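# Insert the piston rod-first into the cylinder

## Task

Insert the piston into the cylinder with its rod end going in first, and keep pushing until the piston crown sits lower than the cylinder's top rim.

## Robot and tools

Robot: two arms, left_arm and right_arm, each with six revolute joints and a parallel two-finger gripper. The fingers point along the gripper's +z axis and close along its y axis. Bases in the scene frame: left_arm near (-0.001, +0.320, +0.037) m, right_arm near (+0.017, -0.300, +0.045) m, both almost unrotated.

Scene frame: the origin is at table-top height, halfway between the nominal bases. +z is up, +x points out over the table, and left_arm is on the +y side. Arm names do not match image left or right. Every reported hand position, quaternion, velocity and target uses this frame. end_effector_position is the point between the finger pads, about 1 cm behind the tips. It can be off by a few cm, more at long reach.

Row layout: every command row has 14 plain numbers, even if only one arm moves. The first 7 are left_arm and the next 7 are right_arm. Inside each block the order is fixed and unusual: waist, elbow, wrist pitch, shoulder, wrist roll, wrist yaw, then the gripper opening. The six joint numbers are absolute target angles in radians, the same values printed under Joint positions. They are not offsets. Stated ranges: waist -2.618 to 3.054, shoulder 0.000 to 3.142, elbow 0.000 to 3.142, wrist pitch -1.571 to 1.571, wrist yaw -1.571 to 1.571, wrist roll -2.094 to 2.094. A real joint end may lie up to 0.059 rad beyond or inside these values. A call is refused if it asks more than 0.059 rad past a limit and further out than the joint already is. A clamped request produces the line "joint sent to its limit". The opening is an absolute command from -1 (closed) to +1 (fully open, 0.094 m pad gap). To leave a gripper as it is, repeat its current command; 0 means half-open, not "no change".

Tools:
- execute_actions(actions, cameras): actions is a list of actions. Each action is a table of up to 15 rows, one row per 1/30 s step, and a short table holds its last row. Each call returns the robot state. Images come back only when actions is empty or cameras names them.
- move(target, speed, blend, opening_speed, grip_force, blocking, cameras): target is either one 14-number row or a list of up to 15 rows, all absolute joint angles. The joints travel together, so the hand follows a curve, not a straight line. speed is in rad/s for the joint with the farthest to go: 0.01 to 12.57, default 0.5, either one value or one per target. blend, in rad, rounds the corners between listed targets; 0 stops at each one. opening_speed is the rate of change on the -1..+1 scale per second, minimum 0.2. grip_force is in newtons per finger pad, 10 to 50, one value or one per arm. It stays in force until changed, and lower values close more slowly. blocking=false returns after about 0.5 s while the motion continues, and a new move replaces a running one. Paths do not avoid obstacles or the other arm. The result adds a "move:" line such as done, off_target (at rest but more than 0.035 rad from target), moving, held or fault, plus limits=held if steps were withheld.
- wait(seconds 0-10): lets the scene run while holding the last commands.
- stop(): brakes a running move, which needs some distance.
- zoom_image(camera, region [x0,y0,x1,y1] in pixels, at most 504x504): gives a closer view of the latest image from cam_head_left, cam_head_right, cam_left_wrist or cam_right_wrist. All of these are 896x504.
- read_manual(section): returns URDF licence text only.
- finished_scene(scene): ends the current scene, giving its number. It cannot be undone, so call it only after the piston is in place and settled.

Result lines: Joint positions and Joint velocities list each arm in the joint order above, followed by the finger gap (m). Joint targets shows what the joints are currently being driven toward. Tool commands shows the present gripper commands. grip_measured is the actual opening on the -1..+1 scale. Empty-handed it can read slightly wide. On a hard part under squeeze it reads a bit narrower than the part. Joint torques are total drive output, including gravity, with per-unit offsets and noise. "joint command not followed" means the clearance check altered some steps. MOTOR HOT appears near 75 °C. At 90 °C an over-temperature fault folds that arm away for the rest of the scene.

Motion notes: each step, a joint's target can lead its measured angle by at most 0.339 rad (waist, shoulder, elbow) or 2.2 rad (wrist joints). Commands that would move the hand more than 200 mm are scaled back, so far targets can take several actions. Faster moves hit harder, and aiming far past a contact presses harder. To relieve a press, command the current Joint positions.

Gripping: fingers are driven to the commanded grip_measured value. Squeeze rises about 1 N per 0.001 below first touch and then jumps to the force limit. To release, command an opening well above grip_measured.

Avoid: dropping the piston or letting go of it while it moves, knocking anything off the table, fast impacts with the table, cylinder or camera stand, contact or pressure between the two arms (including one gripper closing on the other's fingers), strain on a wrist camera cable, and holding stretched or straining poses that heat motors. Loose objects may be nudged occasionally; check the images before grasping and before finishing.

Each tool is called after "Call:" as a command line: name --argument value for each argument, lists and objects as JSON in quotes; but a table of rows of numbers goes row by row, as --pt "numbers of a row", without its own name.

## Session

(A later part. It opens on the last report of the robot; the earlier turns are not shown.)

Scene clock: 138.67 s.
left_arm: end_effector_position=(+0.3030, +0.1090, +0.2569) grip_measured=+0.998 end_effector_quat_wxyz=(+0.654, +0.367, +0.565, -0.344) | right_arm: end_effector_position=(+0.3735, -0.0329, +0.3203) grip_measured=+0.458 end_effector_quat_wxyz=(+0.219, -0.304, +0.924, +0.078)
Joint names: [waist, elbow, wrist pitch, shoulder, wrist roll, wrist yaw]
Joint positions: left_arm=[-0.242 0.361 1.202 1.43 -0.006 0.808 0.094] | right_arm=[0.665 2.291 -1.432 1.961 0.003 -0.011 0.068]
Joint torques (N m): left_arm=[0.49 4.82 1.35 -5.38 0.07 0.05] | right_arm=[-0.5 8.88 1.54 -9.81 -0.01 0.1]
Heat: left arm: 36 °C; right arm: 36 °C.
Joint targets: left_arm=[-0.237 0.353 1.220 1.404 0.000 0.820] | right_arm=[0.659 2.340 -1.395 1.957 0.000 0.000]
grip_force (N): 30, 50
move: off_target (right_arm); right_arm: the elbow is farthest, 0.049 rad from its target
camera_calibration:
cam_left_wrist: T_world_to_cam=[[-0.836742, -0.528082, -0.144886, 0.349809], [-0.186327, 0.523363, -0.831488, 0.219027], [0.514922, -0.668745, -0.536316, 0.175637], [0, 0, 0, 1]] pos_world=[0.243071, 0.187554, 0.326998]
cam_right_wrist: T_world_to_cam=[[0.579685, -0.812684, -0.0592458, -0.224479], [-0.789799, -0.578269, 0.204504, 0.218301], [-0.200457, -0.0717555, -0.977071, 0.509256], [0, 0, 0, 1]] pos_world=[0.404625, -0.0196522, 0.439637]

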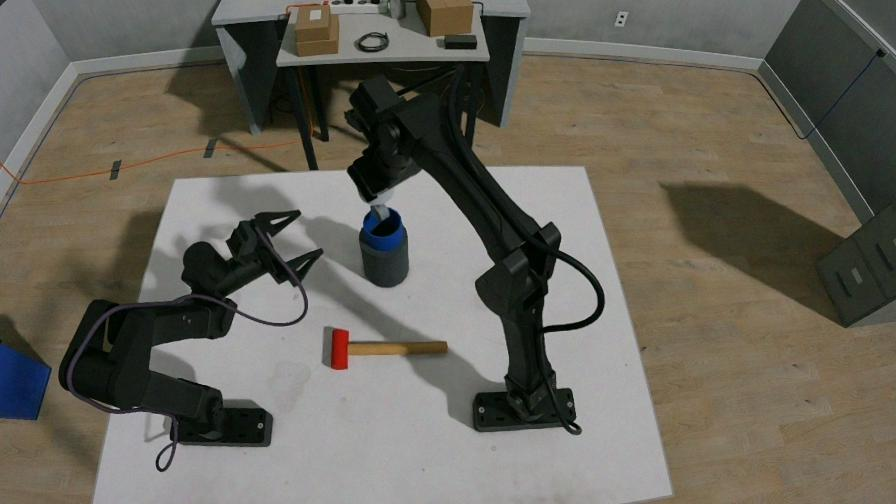

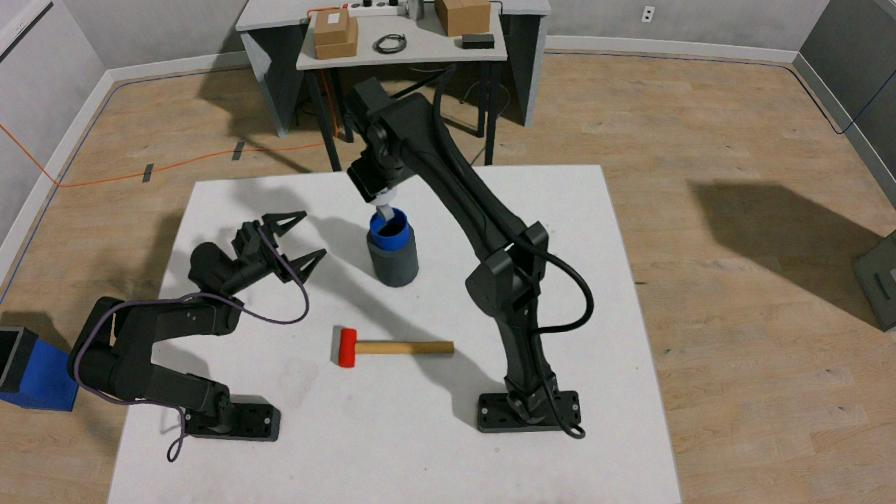

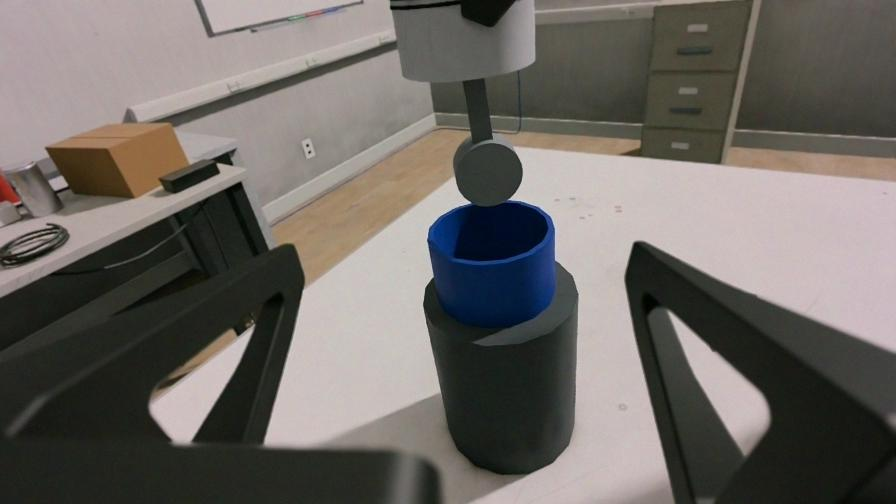

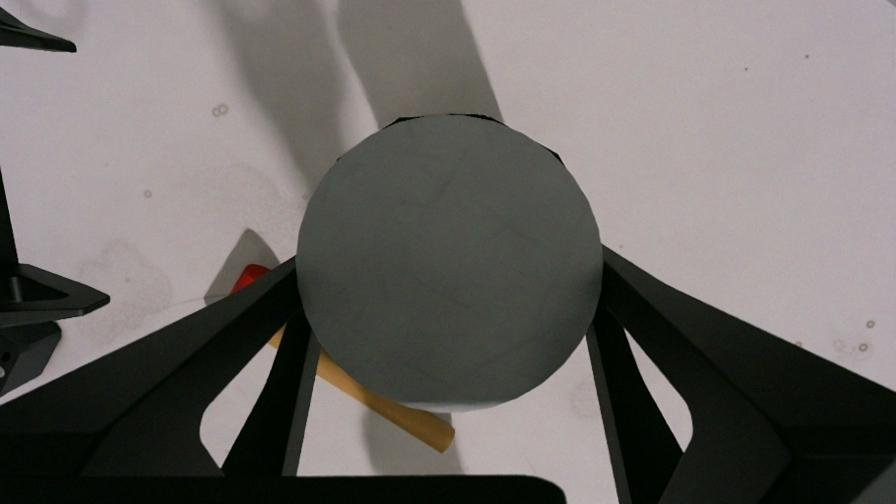

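Call:
move --target '[-0.237, 0.353, 1.22, 1.404, 0.0, 0.82, 1.0, 0.6565, 1.788, -1.016, 1.774, 0.0, 0.0, 0.3]' --speed 0.4 --cameras '["cam_left_wrist", "cam_right_wrist", "cam_head_left", "cam_head_right"]'

Call:
zoom_image --camera "cam_left_wrist" --region '[380, 40, 620, 280]'

Call:
zoom_image --camera "cam_head_left" --region '[335, 160, 435, 260]'

Call:
zoom_image --camera "cam_head_right" --region '[345, 160, 445, 260]'

Scene clock: 150.93 s.
left_arm: end_effector_position=(+0.3030, +0.1090, +0.2569) grip_measured=+0.998 end_effector_quat_wxyz=(+0.654, +0.367, +0.565, -0.344) | right_arm: end_effector_position=(+0.3734, -0.0330, +0.2417) grip_measured=+0.458 end_effector_quat_wxyz=(+0.212, -0.305, +0.925, +0.076)
Joint names: [waist, elbow, wrist pitch, shoulder, wrist roll, wrist yaw]
Joint positions: left_arm=[-0.242 0.361 1.202 1.43 -0.006 0.808 0.094] | right_arm=[0.665 1.786 -1.071 1.833 0.003 -0.011 0.068]
Joint torques (N m): left_arm=[0.49 4.82 1.35 -5.38 0.07 0.05] | right_arm=[-0.72 5.76 1.68 -14.78 -0.03 0.1]
Heat: left arm: 36 °C; right arm: 35 °C.
Joint targets: left_arm=[-0.237 0.353 1.220 1.404 0.000 0.820] | right_arm=[0.657 1.788 -1.016 1.774 0.000 0.000]
grip_force (N): 30, 50
move: off_target (right_arm); right_arm: the shoulder is farthest, 0.059 rad from its target
camera_calibration:
cam_left_wrist: T_world_to_cam=[[-0.836742, -0.528082, -0.144886, 0.349809], [-0.186327, 0.523363, -0.831488, 0.219027], [0.514922, -0.668745, -0.536316, 0.175637], [0, 0, 0, 1]] pos_world=[0.243071, 0.187554, 0.326998]
cam_right_wrist: T_world_to_cam=[[0.579206, -0.813063, -0.058738, -0.229101], [-0.787064, -0.576535, 0.219404, 0.229688], [-0.212254, -0.0808495, -0.973864, 0.435759], [0, 0, 0, 1]] pos_world=[0.405967, -0.0186199, 0.360519]

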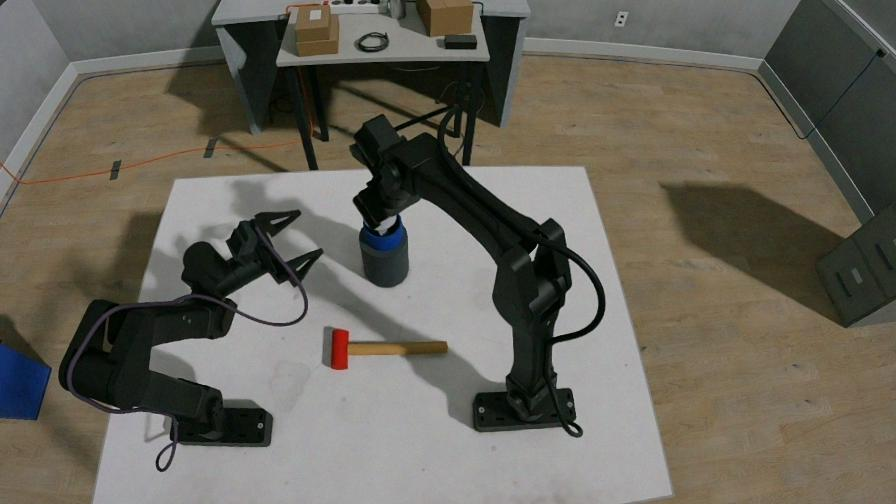

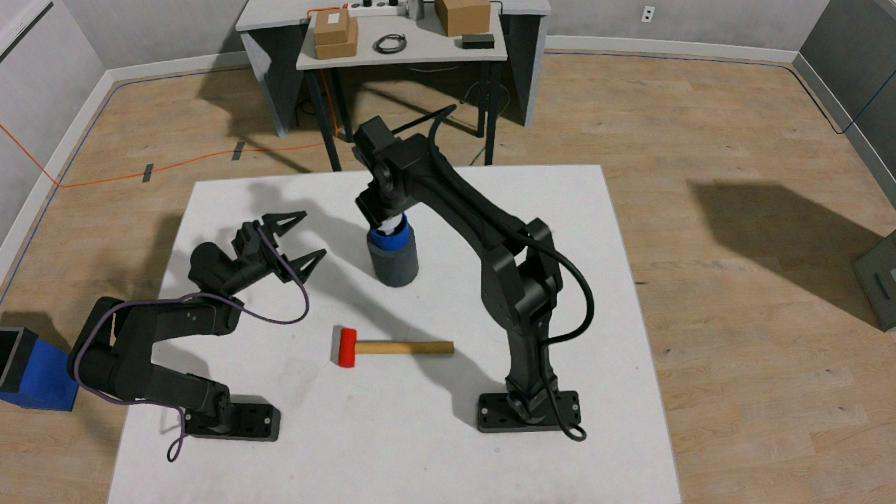

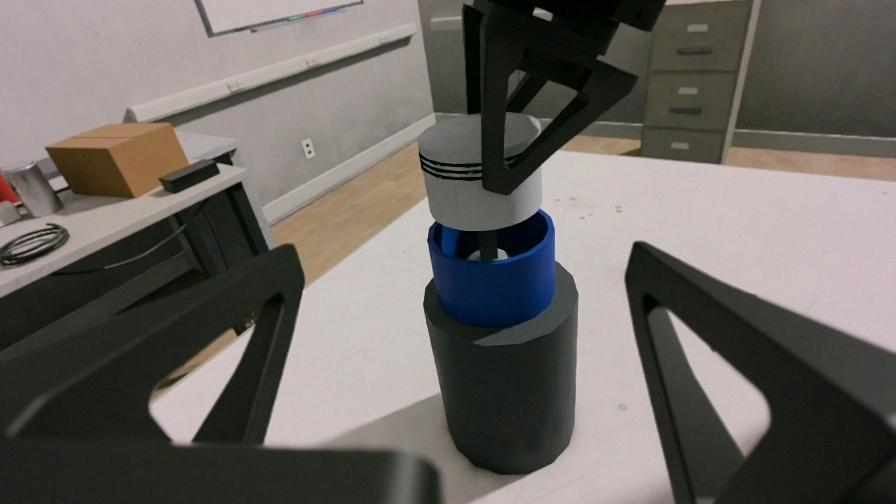

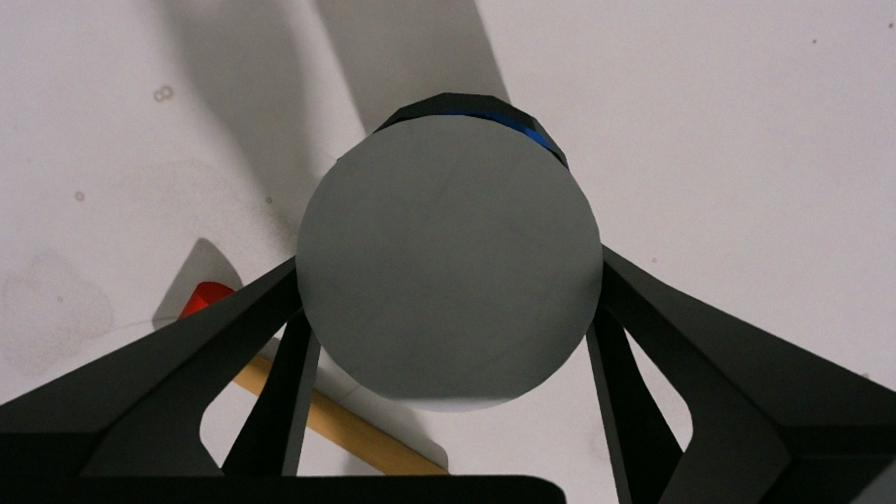

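Scaled by 2.100 from the camera's 896x504 image, which has a finer 1280x720 frame.

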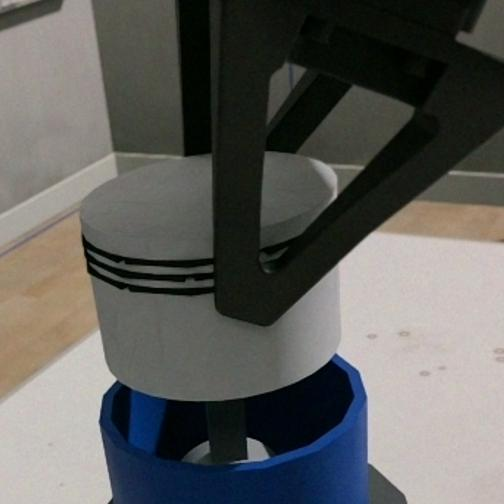

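Scaled by 5.040 from the camera's 896x504 image, which has a finer 1280x720 frame.

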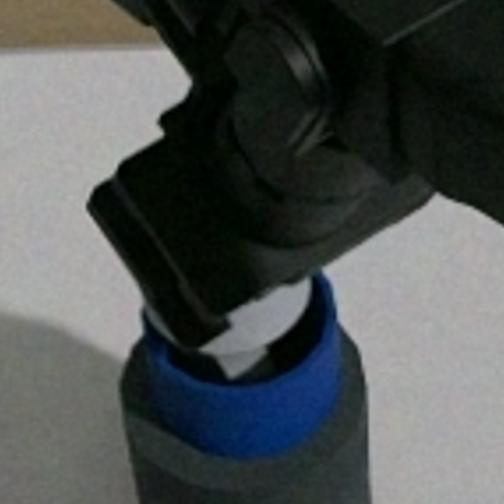

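Scaled by 5.040 from the camera's 896x504 image, which has a finer 1280x720 frame.

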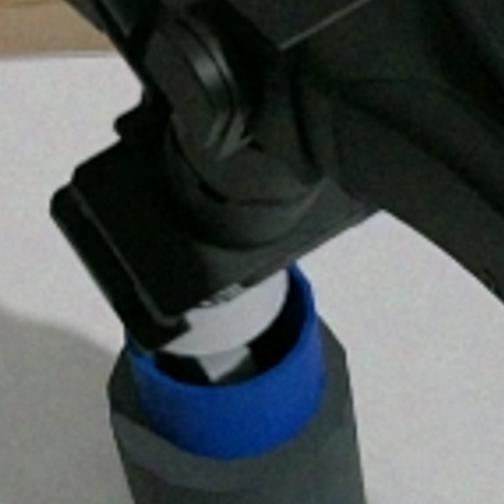

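Call:
zoom_image --camera "cam_head_left" --region '[355, 205, 411, 261]'

Call:
zoom_image --camera "cam_head_right" --region '[362, 205, 418, 261]'

Scaled by 9.000 from the camera's 896x504 image, which has a finer 1280x720 frame.

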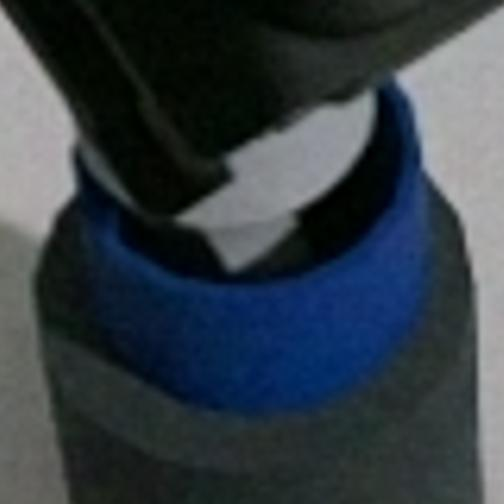

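Scaled by 9.000 from the camera's 896x504 image, which has a finer 1280x720 frame.

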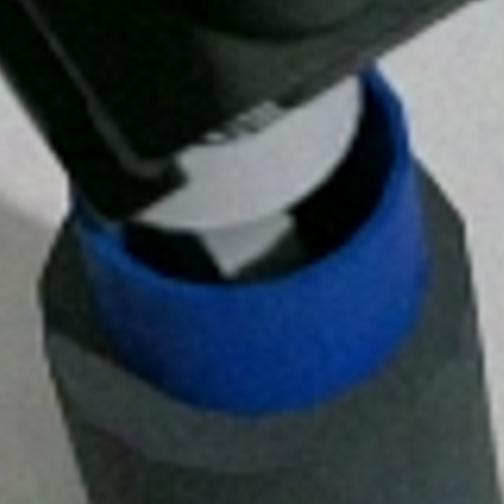

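Call:
move --target '[-0.237, 0.353, 1.22, 1.404, 0.0, 0.82, 1.0, 0.648, 1.7445, -0.9886, 1.758, 0.0, 0.0, 0.3]' --speed 0.15 --cameras '["cam_left_wrist", "cam_head_left", "cam_head_right"]'

Call:
zoom_image --camera "cam_left_wrist" --region '[400, 90, 590, 280]'

Call:
zoom_image --camera "cam_head_left" --region '[355, 205, 411, 261]'

Call:
zoom_image --camera "cam_head_right" --region '[362, 205, 418, 261]'

Scene clock: 155.73 s.
left_arm: end_effector_position=(+0.3030, +0.1090, +0.2569) grip_measured=+0.998 end_effector_quat_wxyz=(+0.654, +0.367, +0.565, -0.344) | right_arm: end_effector_position=(+0.3741, -0.0383, +0.2355) grip_measured=+0.458 end_effector_quat_wxyz=(+0.212, -0.300, +0.927, +0.074)
Joint names: [waist, elbow, wrist pitch, shoulder, wrist roll, wrist yaw]
Joint positions: left_arm=[-0.242 0.361 1.202 1.43 -0.006 0.808 0.094] | right_arm=[0.654 1.744 -1.044 1.819 0.003 -0.011 0.068]
Joint torques (N m): left_arm=[0.49 4.82 1.35 -5.39 0.07 0.05] | right_arm=[-0.57 5.76 1.7 -14.91 -0.01 0.12]
Heat: left arm: 36 °C; right arm: 34 °C.
Joint targets: left_arm=[-0.237 0.353 1.220 1.404 0.000 0.820] | right_arm=[0.648 1.745 -0.989 1.758 0.000 0.000]
grip_force (N): 30, 50
move: off_target (right_arm); right_arm: the shoulder is farthest, 0.061 rad from its target
camera_calibration:
cam_left_wrist: T_world_to_cam=[[-0.836742, -0.528082, -0.144886, 0.349809], [-0.186327, 0.523363, -0.831488, 0.219027], [0.514922, -0.668745, -0.536316, 0.175637], [0, 0, 0, 1]] pos_world=[0.243071, 0.187554, 0.326998]
Images, in order (width x height): cam_head_left 896x504, cam_head_right 896x504, cam_left_wrist 896x504.

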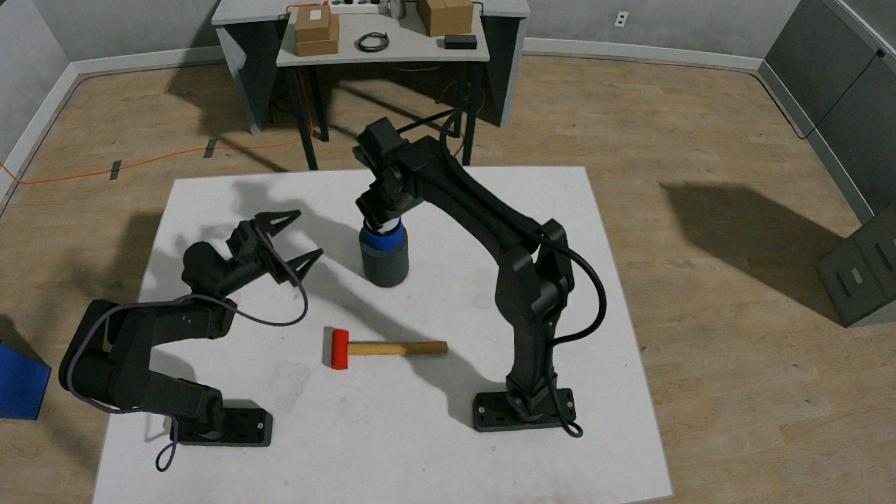

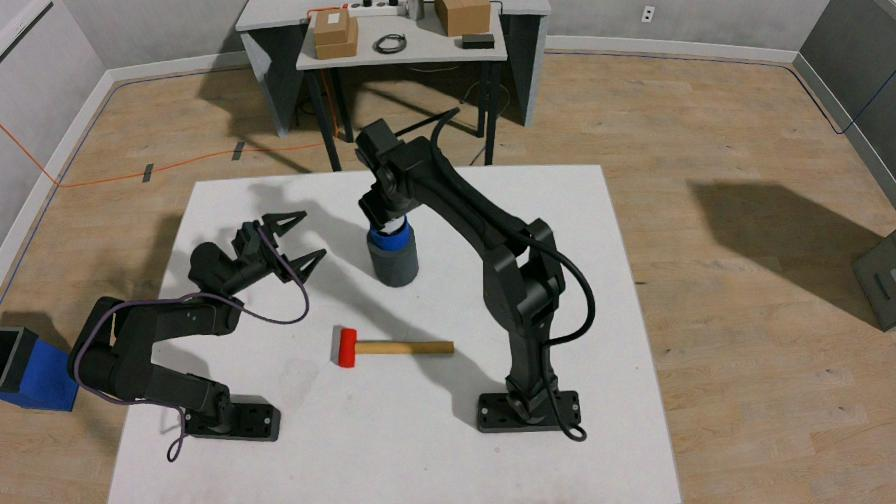

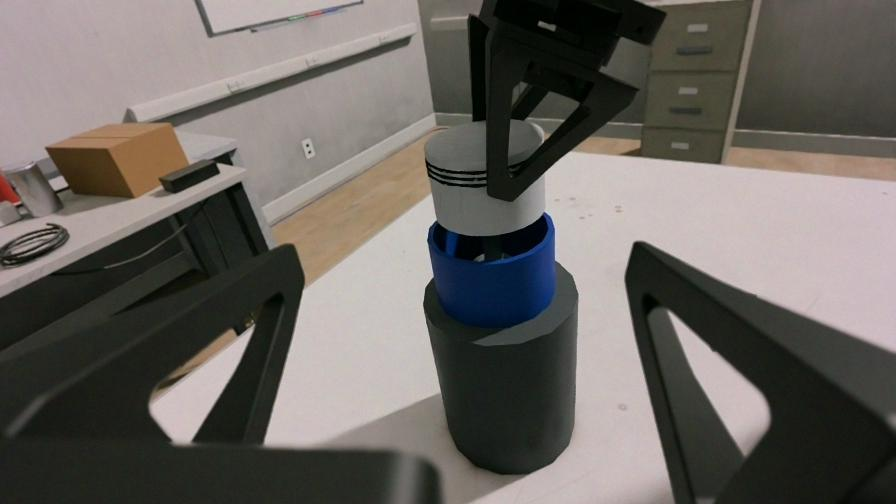

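Scaled by 2.653 from the camera's 896x504 image, which has a finer 1280x720 frame.

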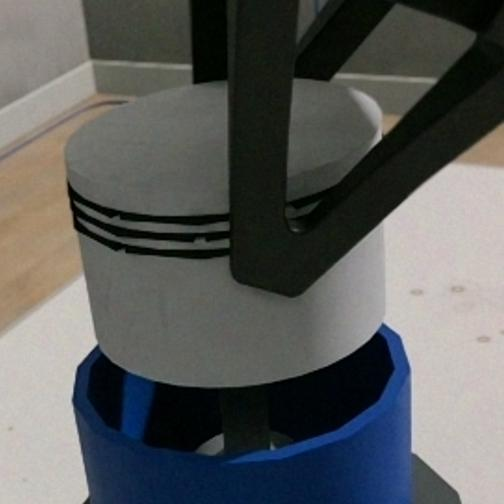

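Scaled by 9.000 from the camera's 896x504 image, which has a finer 1280x720 frame.

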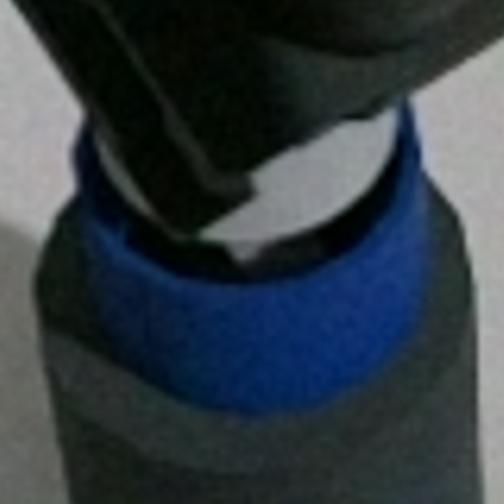

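Scaled by 9.000 from the camera's 896x504 image, which has a finer 1280x720 frame.

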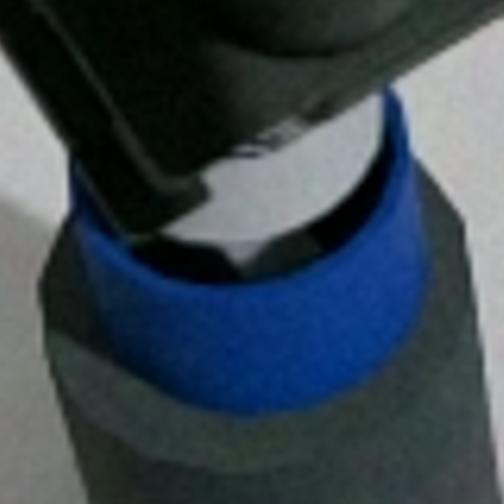

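Call:
move --target '[-0.237, 0.353, 1.22, 1.404, 0.0, 0.82, 1.0, 0.648, 1.709, -0.9575, 1.753, 0.0, 0.0, 0.3]' --speed 0.1 --cameras '["cam_left_wrist", "cam_head_left", "cam_head_right"]'

Call:
zoom_image --camera "cam_left_wrist" --region '[400, 90, 590, 280]'

Call:
zoom_image --camera "cam_head_left" --region '[355, 205, 411, 261]'

Call:
zoom_image --camera "cam_head_right" --region '[362, 205, 418, 261]'

Scene clock: 160.33 s.
left_arm: end_effector_position=(+0.3030, +0.1090, +0.2569) grip_measured=+0.998 end_effector_quat_wxyz=(+0.654, +0.367, +0.565, -0.344) | right_arm: end_effector_position=(+0.3740, -0.0384, +0.2281) grip_measured=+0.458 end_effector_quat_wxyz=(+0.212, -0.300, +0.927, +0.074)
Joint names: [waist, elbow, wrist pitch, shoulder, wrist roll, wrist yaw]
Joint positions: left_arm=[-0.242 0.361 1.202 1.43 -0.006 0.808 0.094] | right_arm=[0.654 1.708 -1.013 1.814 0.003 -0.011 0.068]
Joint torques (N m): left_arm=[0.47 4.82 1.35 -5.38 0.07 0.06] | right_arm=[-0.54 5.83 1.69 -14.86 0.01 0.12]
Heat: left arm: 36 °C; right arm: 35 °C.
Joint targets: left_arm=[-0.237 0.353 1.220 1.404 0.000 0.820] | right_arm=[0.648 1.709 -0.958 1.753 0.000 0.000]
grip_force (N): 30, 50
move: off_target (right_arm); right_arm: the shoulder is farthest, 0.061 rad from its target
camera_calibration:
cam_left_wrist: T_world_to_cam=[[-0.836742, -0.528082, -0.144886, 0.349809], [-0.186327, 0.523363, -0.831488, 0.219027], [0.514922, -0.668745, -0.536316, 0.175637], [0, 0, 0, 1]] pos_world=[0.243071, 0.187554, 0.326998]
Images, in order (width x height): cam_head_left 896x504, cam_head_right 896x504, cam_left_wrist 896x504.

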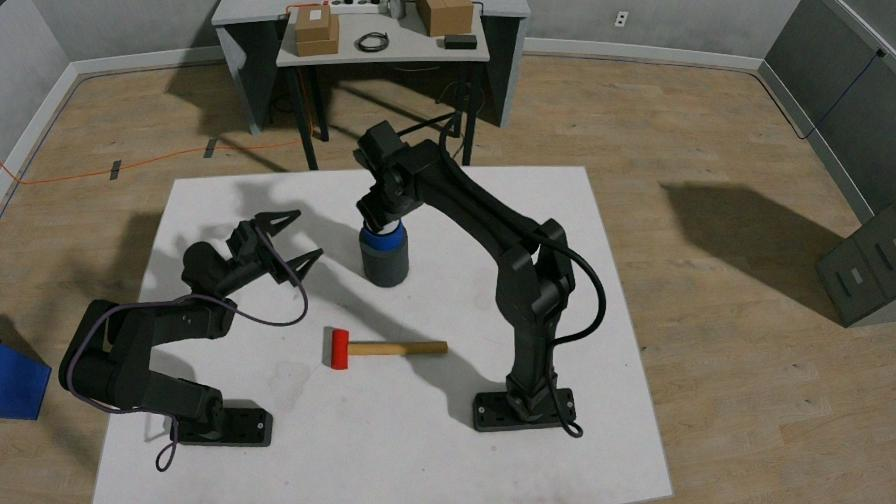

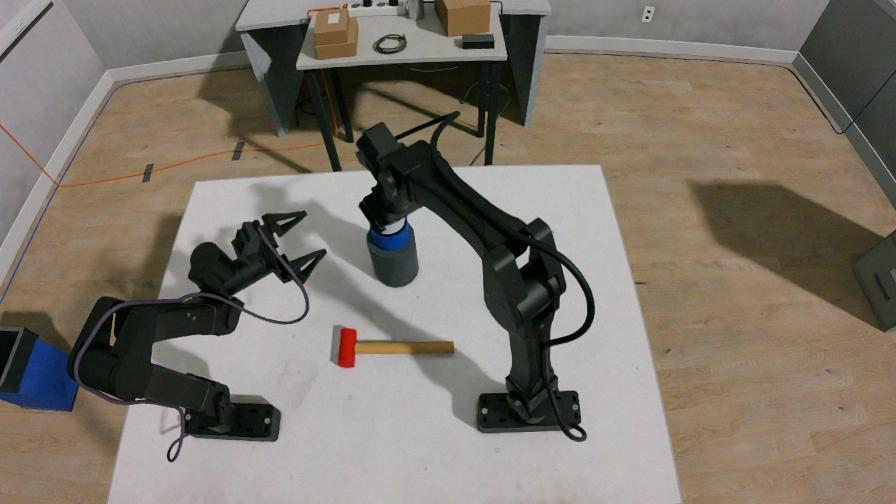

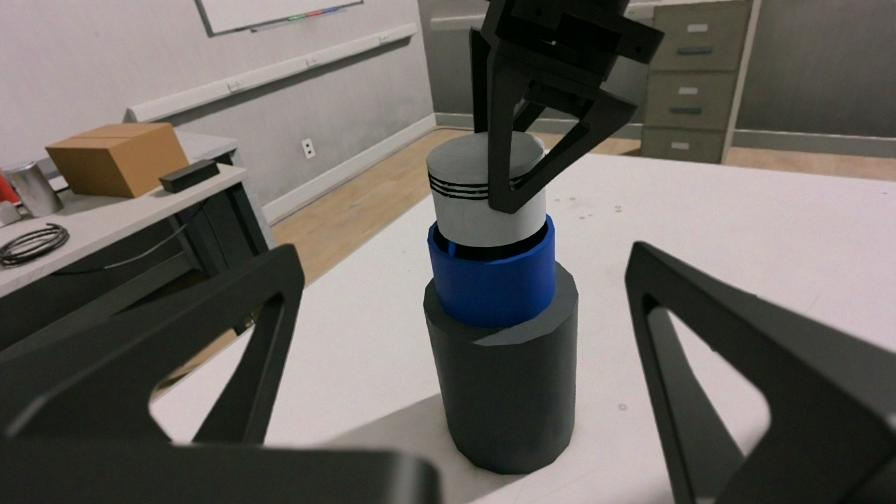

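Scaled by 2.653 from the camera's 896x504 image, which has a finer 1280x720 frame.

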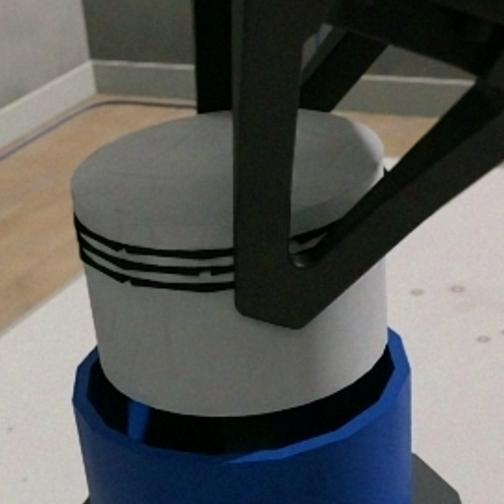

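Scaled by 9.000 from the camera's 896x504 image, which has a finer 1280x720 frame.

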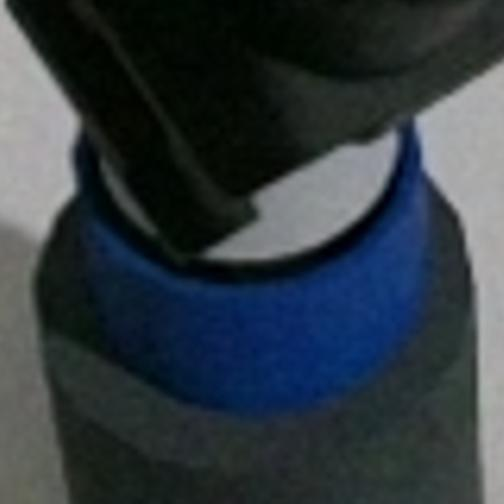

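Scaled by 9.000 from the camera's 896x504 image, which has a finer 1280x720 frame.

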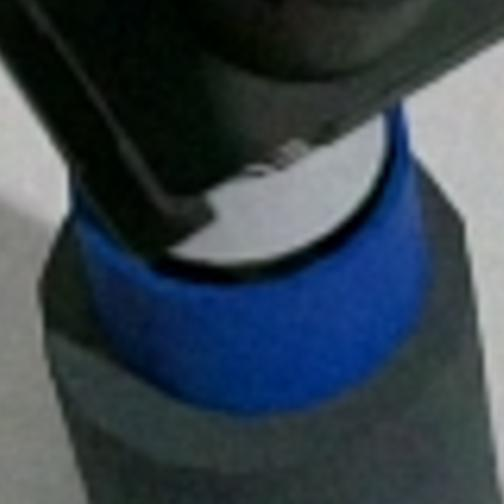

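Call:
move --target '[-0.237, 0.353, 1.22, 1.404, 0.0, 0.82, 1.0, 0.6464, 1.673, -0.923, 1.75, 0.0, 0.0, 0.3]' --speed 0.1 --cameras '["cam_left_wrist", "cam_head_left"]'

Call:
zoom_image --camera "cam_left_wrist" --region '[400, 90, 590, 280]'

Call:
zoom_image --camera "cam_head_left" --region '[355, 205, 411, 261]'

Scene clock: 163.67 s.
left_arm: end_effector_position=(+0.3030, +0.1090, +0.2569) grip_measured=+0.998 end_effector_quat_wxyz=(+0.654, +0.367, +0.565, -0.344) | right_arm: end_effector_position=(+0.3745, -0.0381, +0.2207) grip_measured=+0.458 end_effector_quat_wxyz=(+0.213, -0.300, +0.927, +0.075)
Joint names: [waist, elbow, wrist pitch, shoulder, wrist roll, wrist yaw]
Joint positions: left_arm=[-0.242 0.361 1.202 1.43 -0.006 0.808 0.094] | right_arm=[0.654 1.672 -0.978 1.81 0.003 -0.011 0.068]
Joint torques (N m): left_arm=[0.47 4.82 1.35 -5.38 0.07 0.05] | right_arm=[-0.69 5.79 1.67 -14.78 0 0.08]
Heat: left arm: 36 °C; right arm: 35 °C.
Joint targets: left_arm=[-0.237 0.353 1.220 1.404 0.000 0.820] | right_arm=[0.646 1.673 -0.923 1.750 0.000 0.000]
grip_force (N): 30, 50
move: off_target (right_arm); right_arm: the shoulder is farthest, 0.060 rad from its target
camera_calibration:
cam_left_wrist: T_world_to_cam=[[-0.836742, -0.528082, -0.144886, 0.349809], [-0.186327, 0.523363, -0.831488, 0.219027], [0.514922, -0.668745, -0.536316, 0.175637], [0, 0, 0, 1]] pos_world=[0.243071, 0.187554, 0.326998]
Images, in order (width x height): cam_head_left 896x504, cam_left_wrist 896x504.

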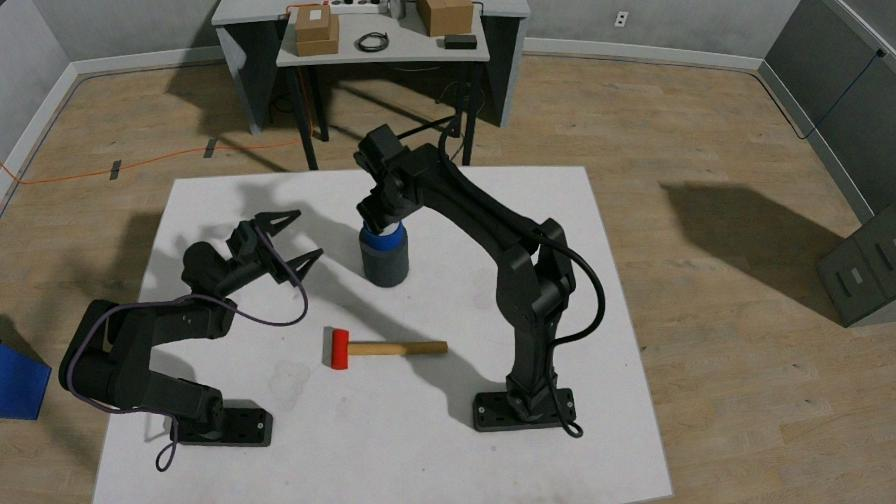

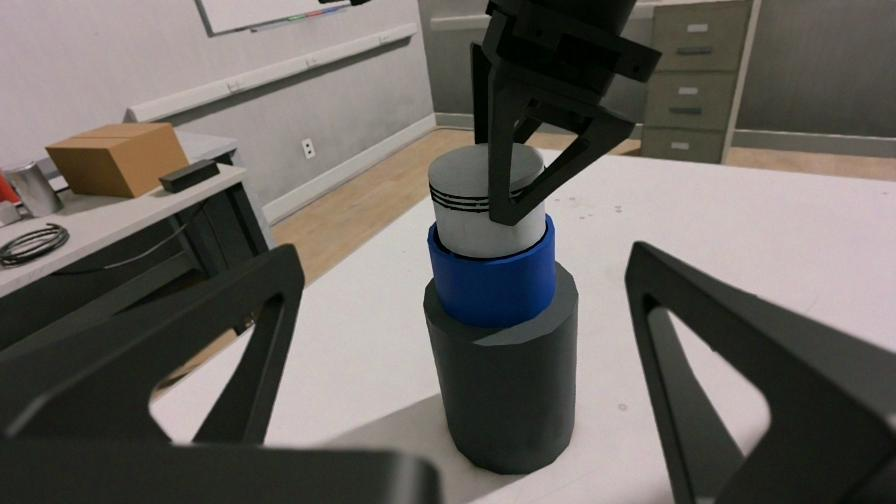

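Scaled by 2.653 from the camera's 896x504 image, which has a finer 1280x720 frame.

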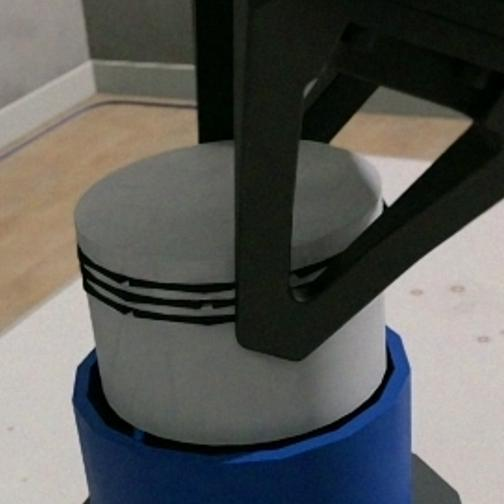

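Scaled by 9.000 from the camera's 896x504 image, which has a finer 1280x720 frame.

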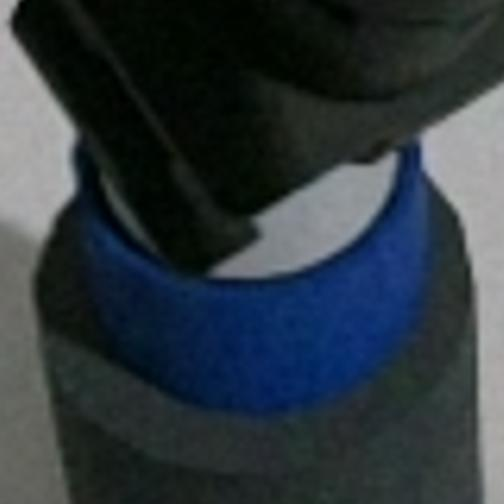

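Call:
move --target '[-0.237, 0.353, 1.22, 1.404, 0.0, 0.82, 1.0, 0.6464, 1.623, -0.878, 1.7477, 0.0, 0.0, 0.3]' --speed 0.1 --cameras '["cam_left_wrist", "cam_head_left", "cam_right_wrist"]'

Call:
zoom_image --camera "cam_left_wrist" --region '[400, 120, 590, 310]'

Call:
zoom_image --camera "cam_head_left" --region '[355, 205, 411, 261]'

Scene clock: 166.60 s.
left_arm: end_effector_position=(+0.3030, +0.1090, +0.2569) grip_measured=+0.998 end_effector_quat_wxyz=(+0.654, +0.367, +0.565, -0.344) | right_arm: end_effector_position=(+0.3743, -0.0382, +0.2089) grip_measured=+0.458 end_effector_quat_wxyz=(+0.212, -0.300, +0.927, +0.074)
Joint names: [waist, elbow, wrist pitch, shoulder, wrist roll, wrist yaw]
Joint positions: left_arm=[-0.242 0.361 1.202 1.43 -0.006 0.808 0.094] | right_arm=[0.654 1.622 -0.933 1.807 0.003 -0.011 0.068]
Joint torques (N m): left_arm=[0.49 4.82 1.35 -5.38 0.07 0.06] | right_arm=[-0.72 5.83 1.68 -14.71 0 0.1]
Heat: left arm: 36 °C; right arm: 34 °C.
Joint targets: left_arm=[-0.237 0.353 1.220 1.404 0.000 0.820] | right_arm=[0.646 1.623 -0.878 1.748 0.000 0.000]
grip_force (N): 30, 50
move: off_target (right_arm); right_arm: the shoulder is farthest, 0.059 rad from its target
camera_calibration:
cam_left_wrist: T_world_to_cam=[[-0.836742, -0.528082, -0.144886, 0.349809], [-0.186327, 0.523363, -0.831488, 0.219027], [0.514922, -0.668745, -0.536316, 0.175637], [0, 0, 0, 1]] pos_world=[0.243071, 0.187554, 0.326998]
cam_right_wrist: T_world_to_cam=[[0.570467, -0.819215, -0.0587728, -0.232812], [-0.793105, -0.568053, 0.219775, 0.237047], [-0.213429, -0.0787615, -0.973779, 0.404094], [0, 0, 0, 1]] pos_world=[0.40706, -0.0242413, 0.327718]
Images, in order (width x height): cam_head_left 896x504, cam_left_wrist 896x504, cam_right_wrist 896x504.

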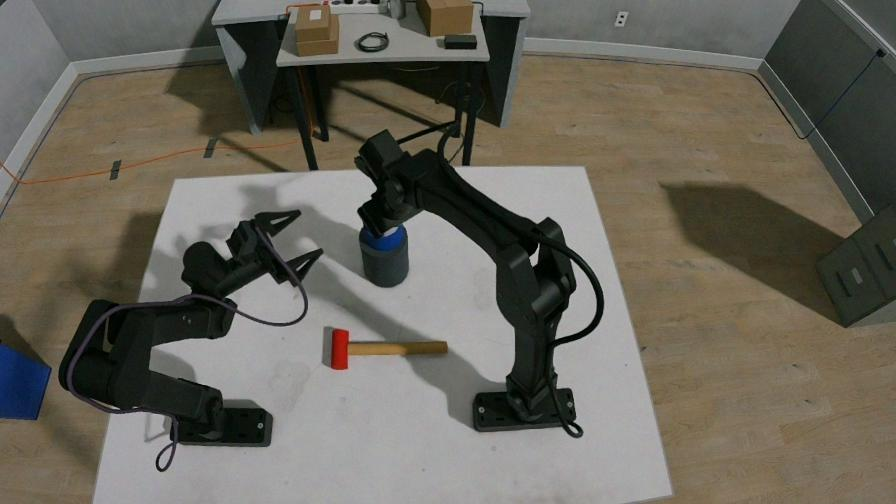

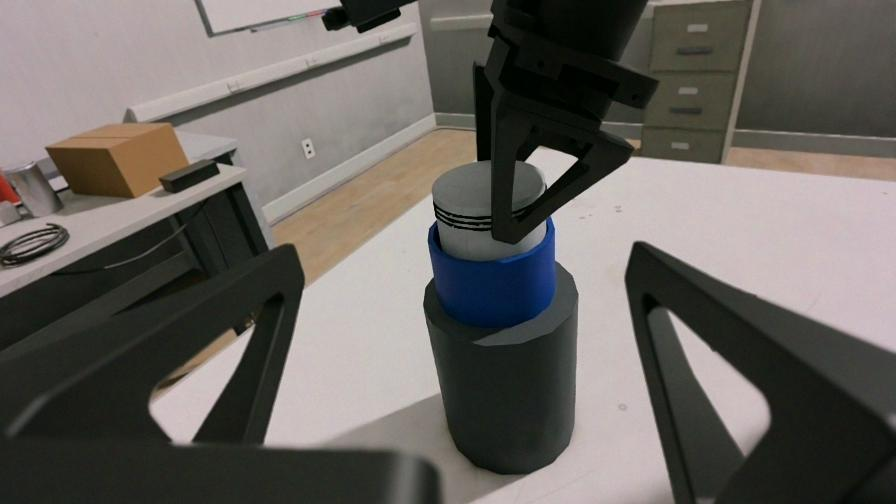

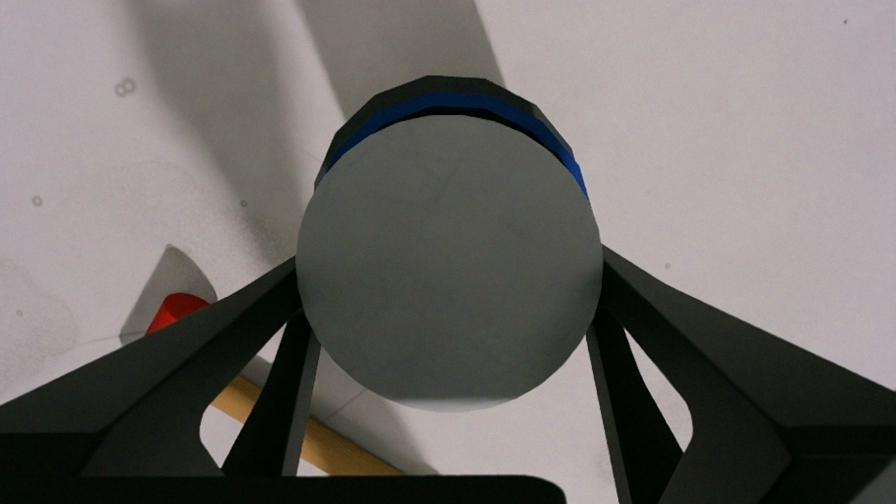

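Scaled by 2.653 from the camera's 896x504 image, which has a finer 1280x720 frame.

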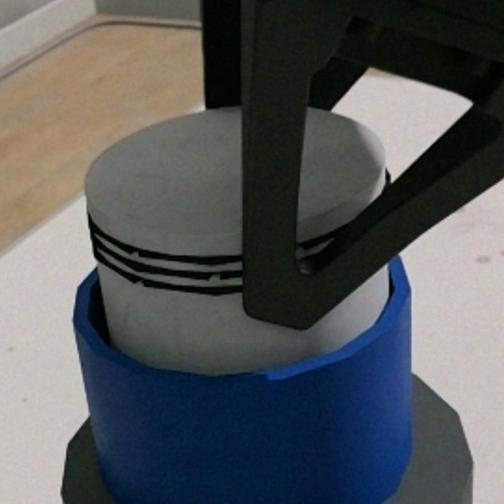

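Scaled by 9.000 from the camera's 896x504 image, which has a finer 1280x720 frame.

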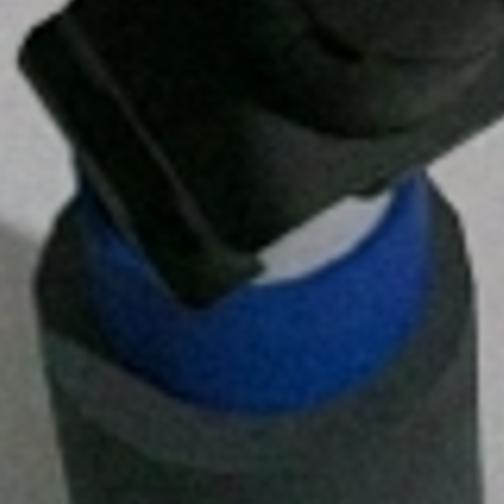

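Call:
move --target '[-0.237, 0.353, 1.22, 1.404, 0.0, 0.82, 1.0, 0.6464, 1.587, -0.8436, 1.747, 0.0, 0.0, 0.3]' --speed 0.1 --cameras '["cam_left_wrist"]'

Call:
zoom_image --camera "cam_left_wrist" --region '[400, 120, 590, 310]'

Scene clock: 168.43 s.
left_arm: end_effector_position=(+0.3030, +0.1090, +0.2569) grip_measured=+0.998 end_effector_quat_wxyz=(+0.654, +0.367, +0.565, -0.344) | right_arm: end_effector_position=(+0.3744, -0.0381, +0.2007) grip_measured=+0.458 end_effector_quat_wxyz=(+0.213, -0.300, +0.927, +0.075)
Joint names: [waist, elbow, wrist pitch, shoulder, wrist roll, wrist yaw]
Joint positions: left_arm=[-0.242 0.361 1.202 1.43 -0.006 0.808 0.094] | right_arm=[0.654 1.587 -0.898 1.805 0.003 -0.011 0.068]
Joint torques (N m): left_arm=[0.49 4.81 1.35 -5.38 0.07 0.05] | right_arm=[-0.79 5.85 1.68 -14.65 0 0.1]
Heat: left arm: 37 °C; right arm: 34 °C.
Joint targets: left_arm=[-0.237 0.353 1.220 1.404 0.000 0.820] | right_arm=[0.646 1.587 -0.844 1.747 0.000 0.000]
grip_force (N): 30, 50
move: off_target (right_arm); right_arm: the shoulder is farthest, 0.058 rad from its target
camera_calibration:
cam_left_wrist: T_world_to_cam=[[-0.836742, -0.528082, -0.144886, 0.349809], [-0.186327, 0.523363, -0.831488, 0.219027], [0.514922, -0.668745, -0.536316, 0.175637], [0, 0, 0, 1]] pos_world=[0.243071, 0.187554, 0.326998]
Images, in order (width x height): cam_left_wrist 896x504.

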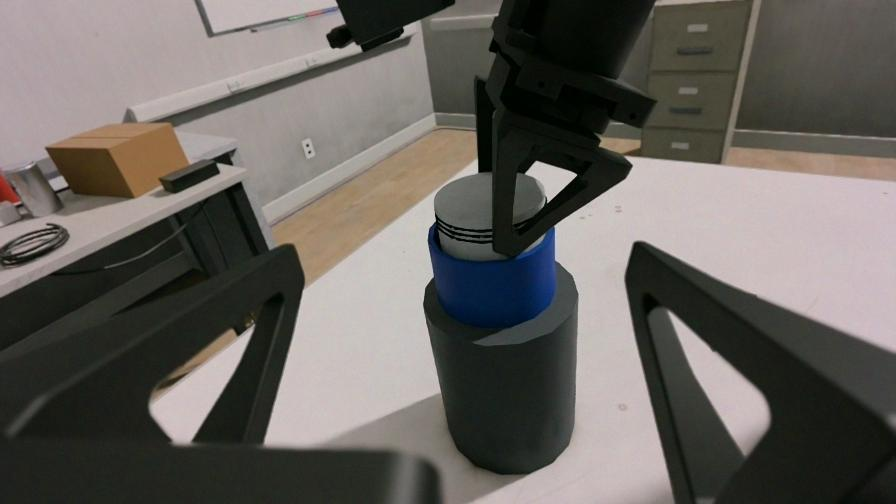

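Scaled by 2.653 from the camera's 896x504 image, which has a finer 1280x720 frame.

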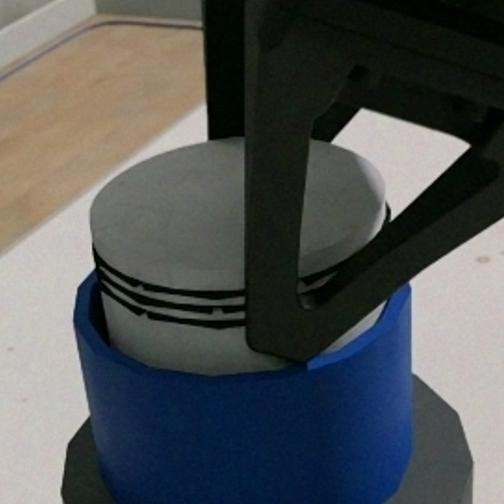

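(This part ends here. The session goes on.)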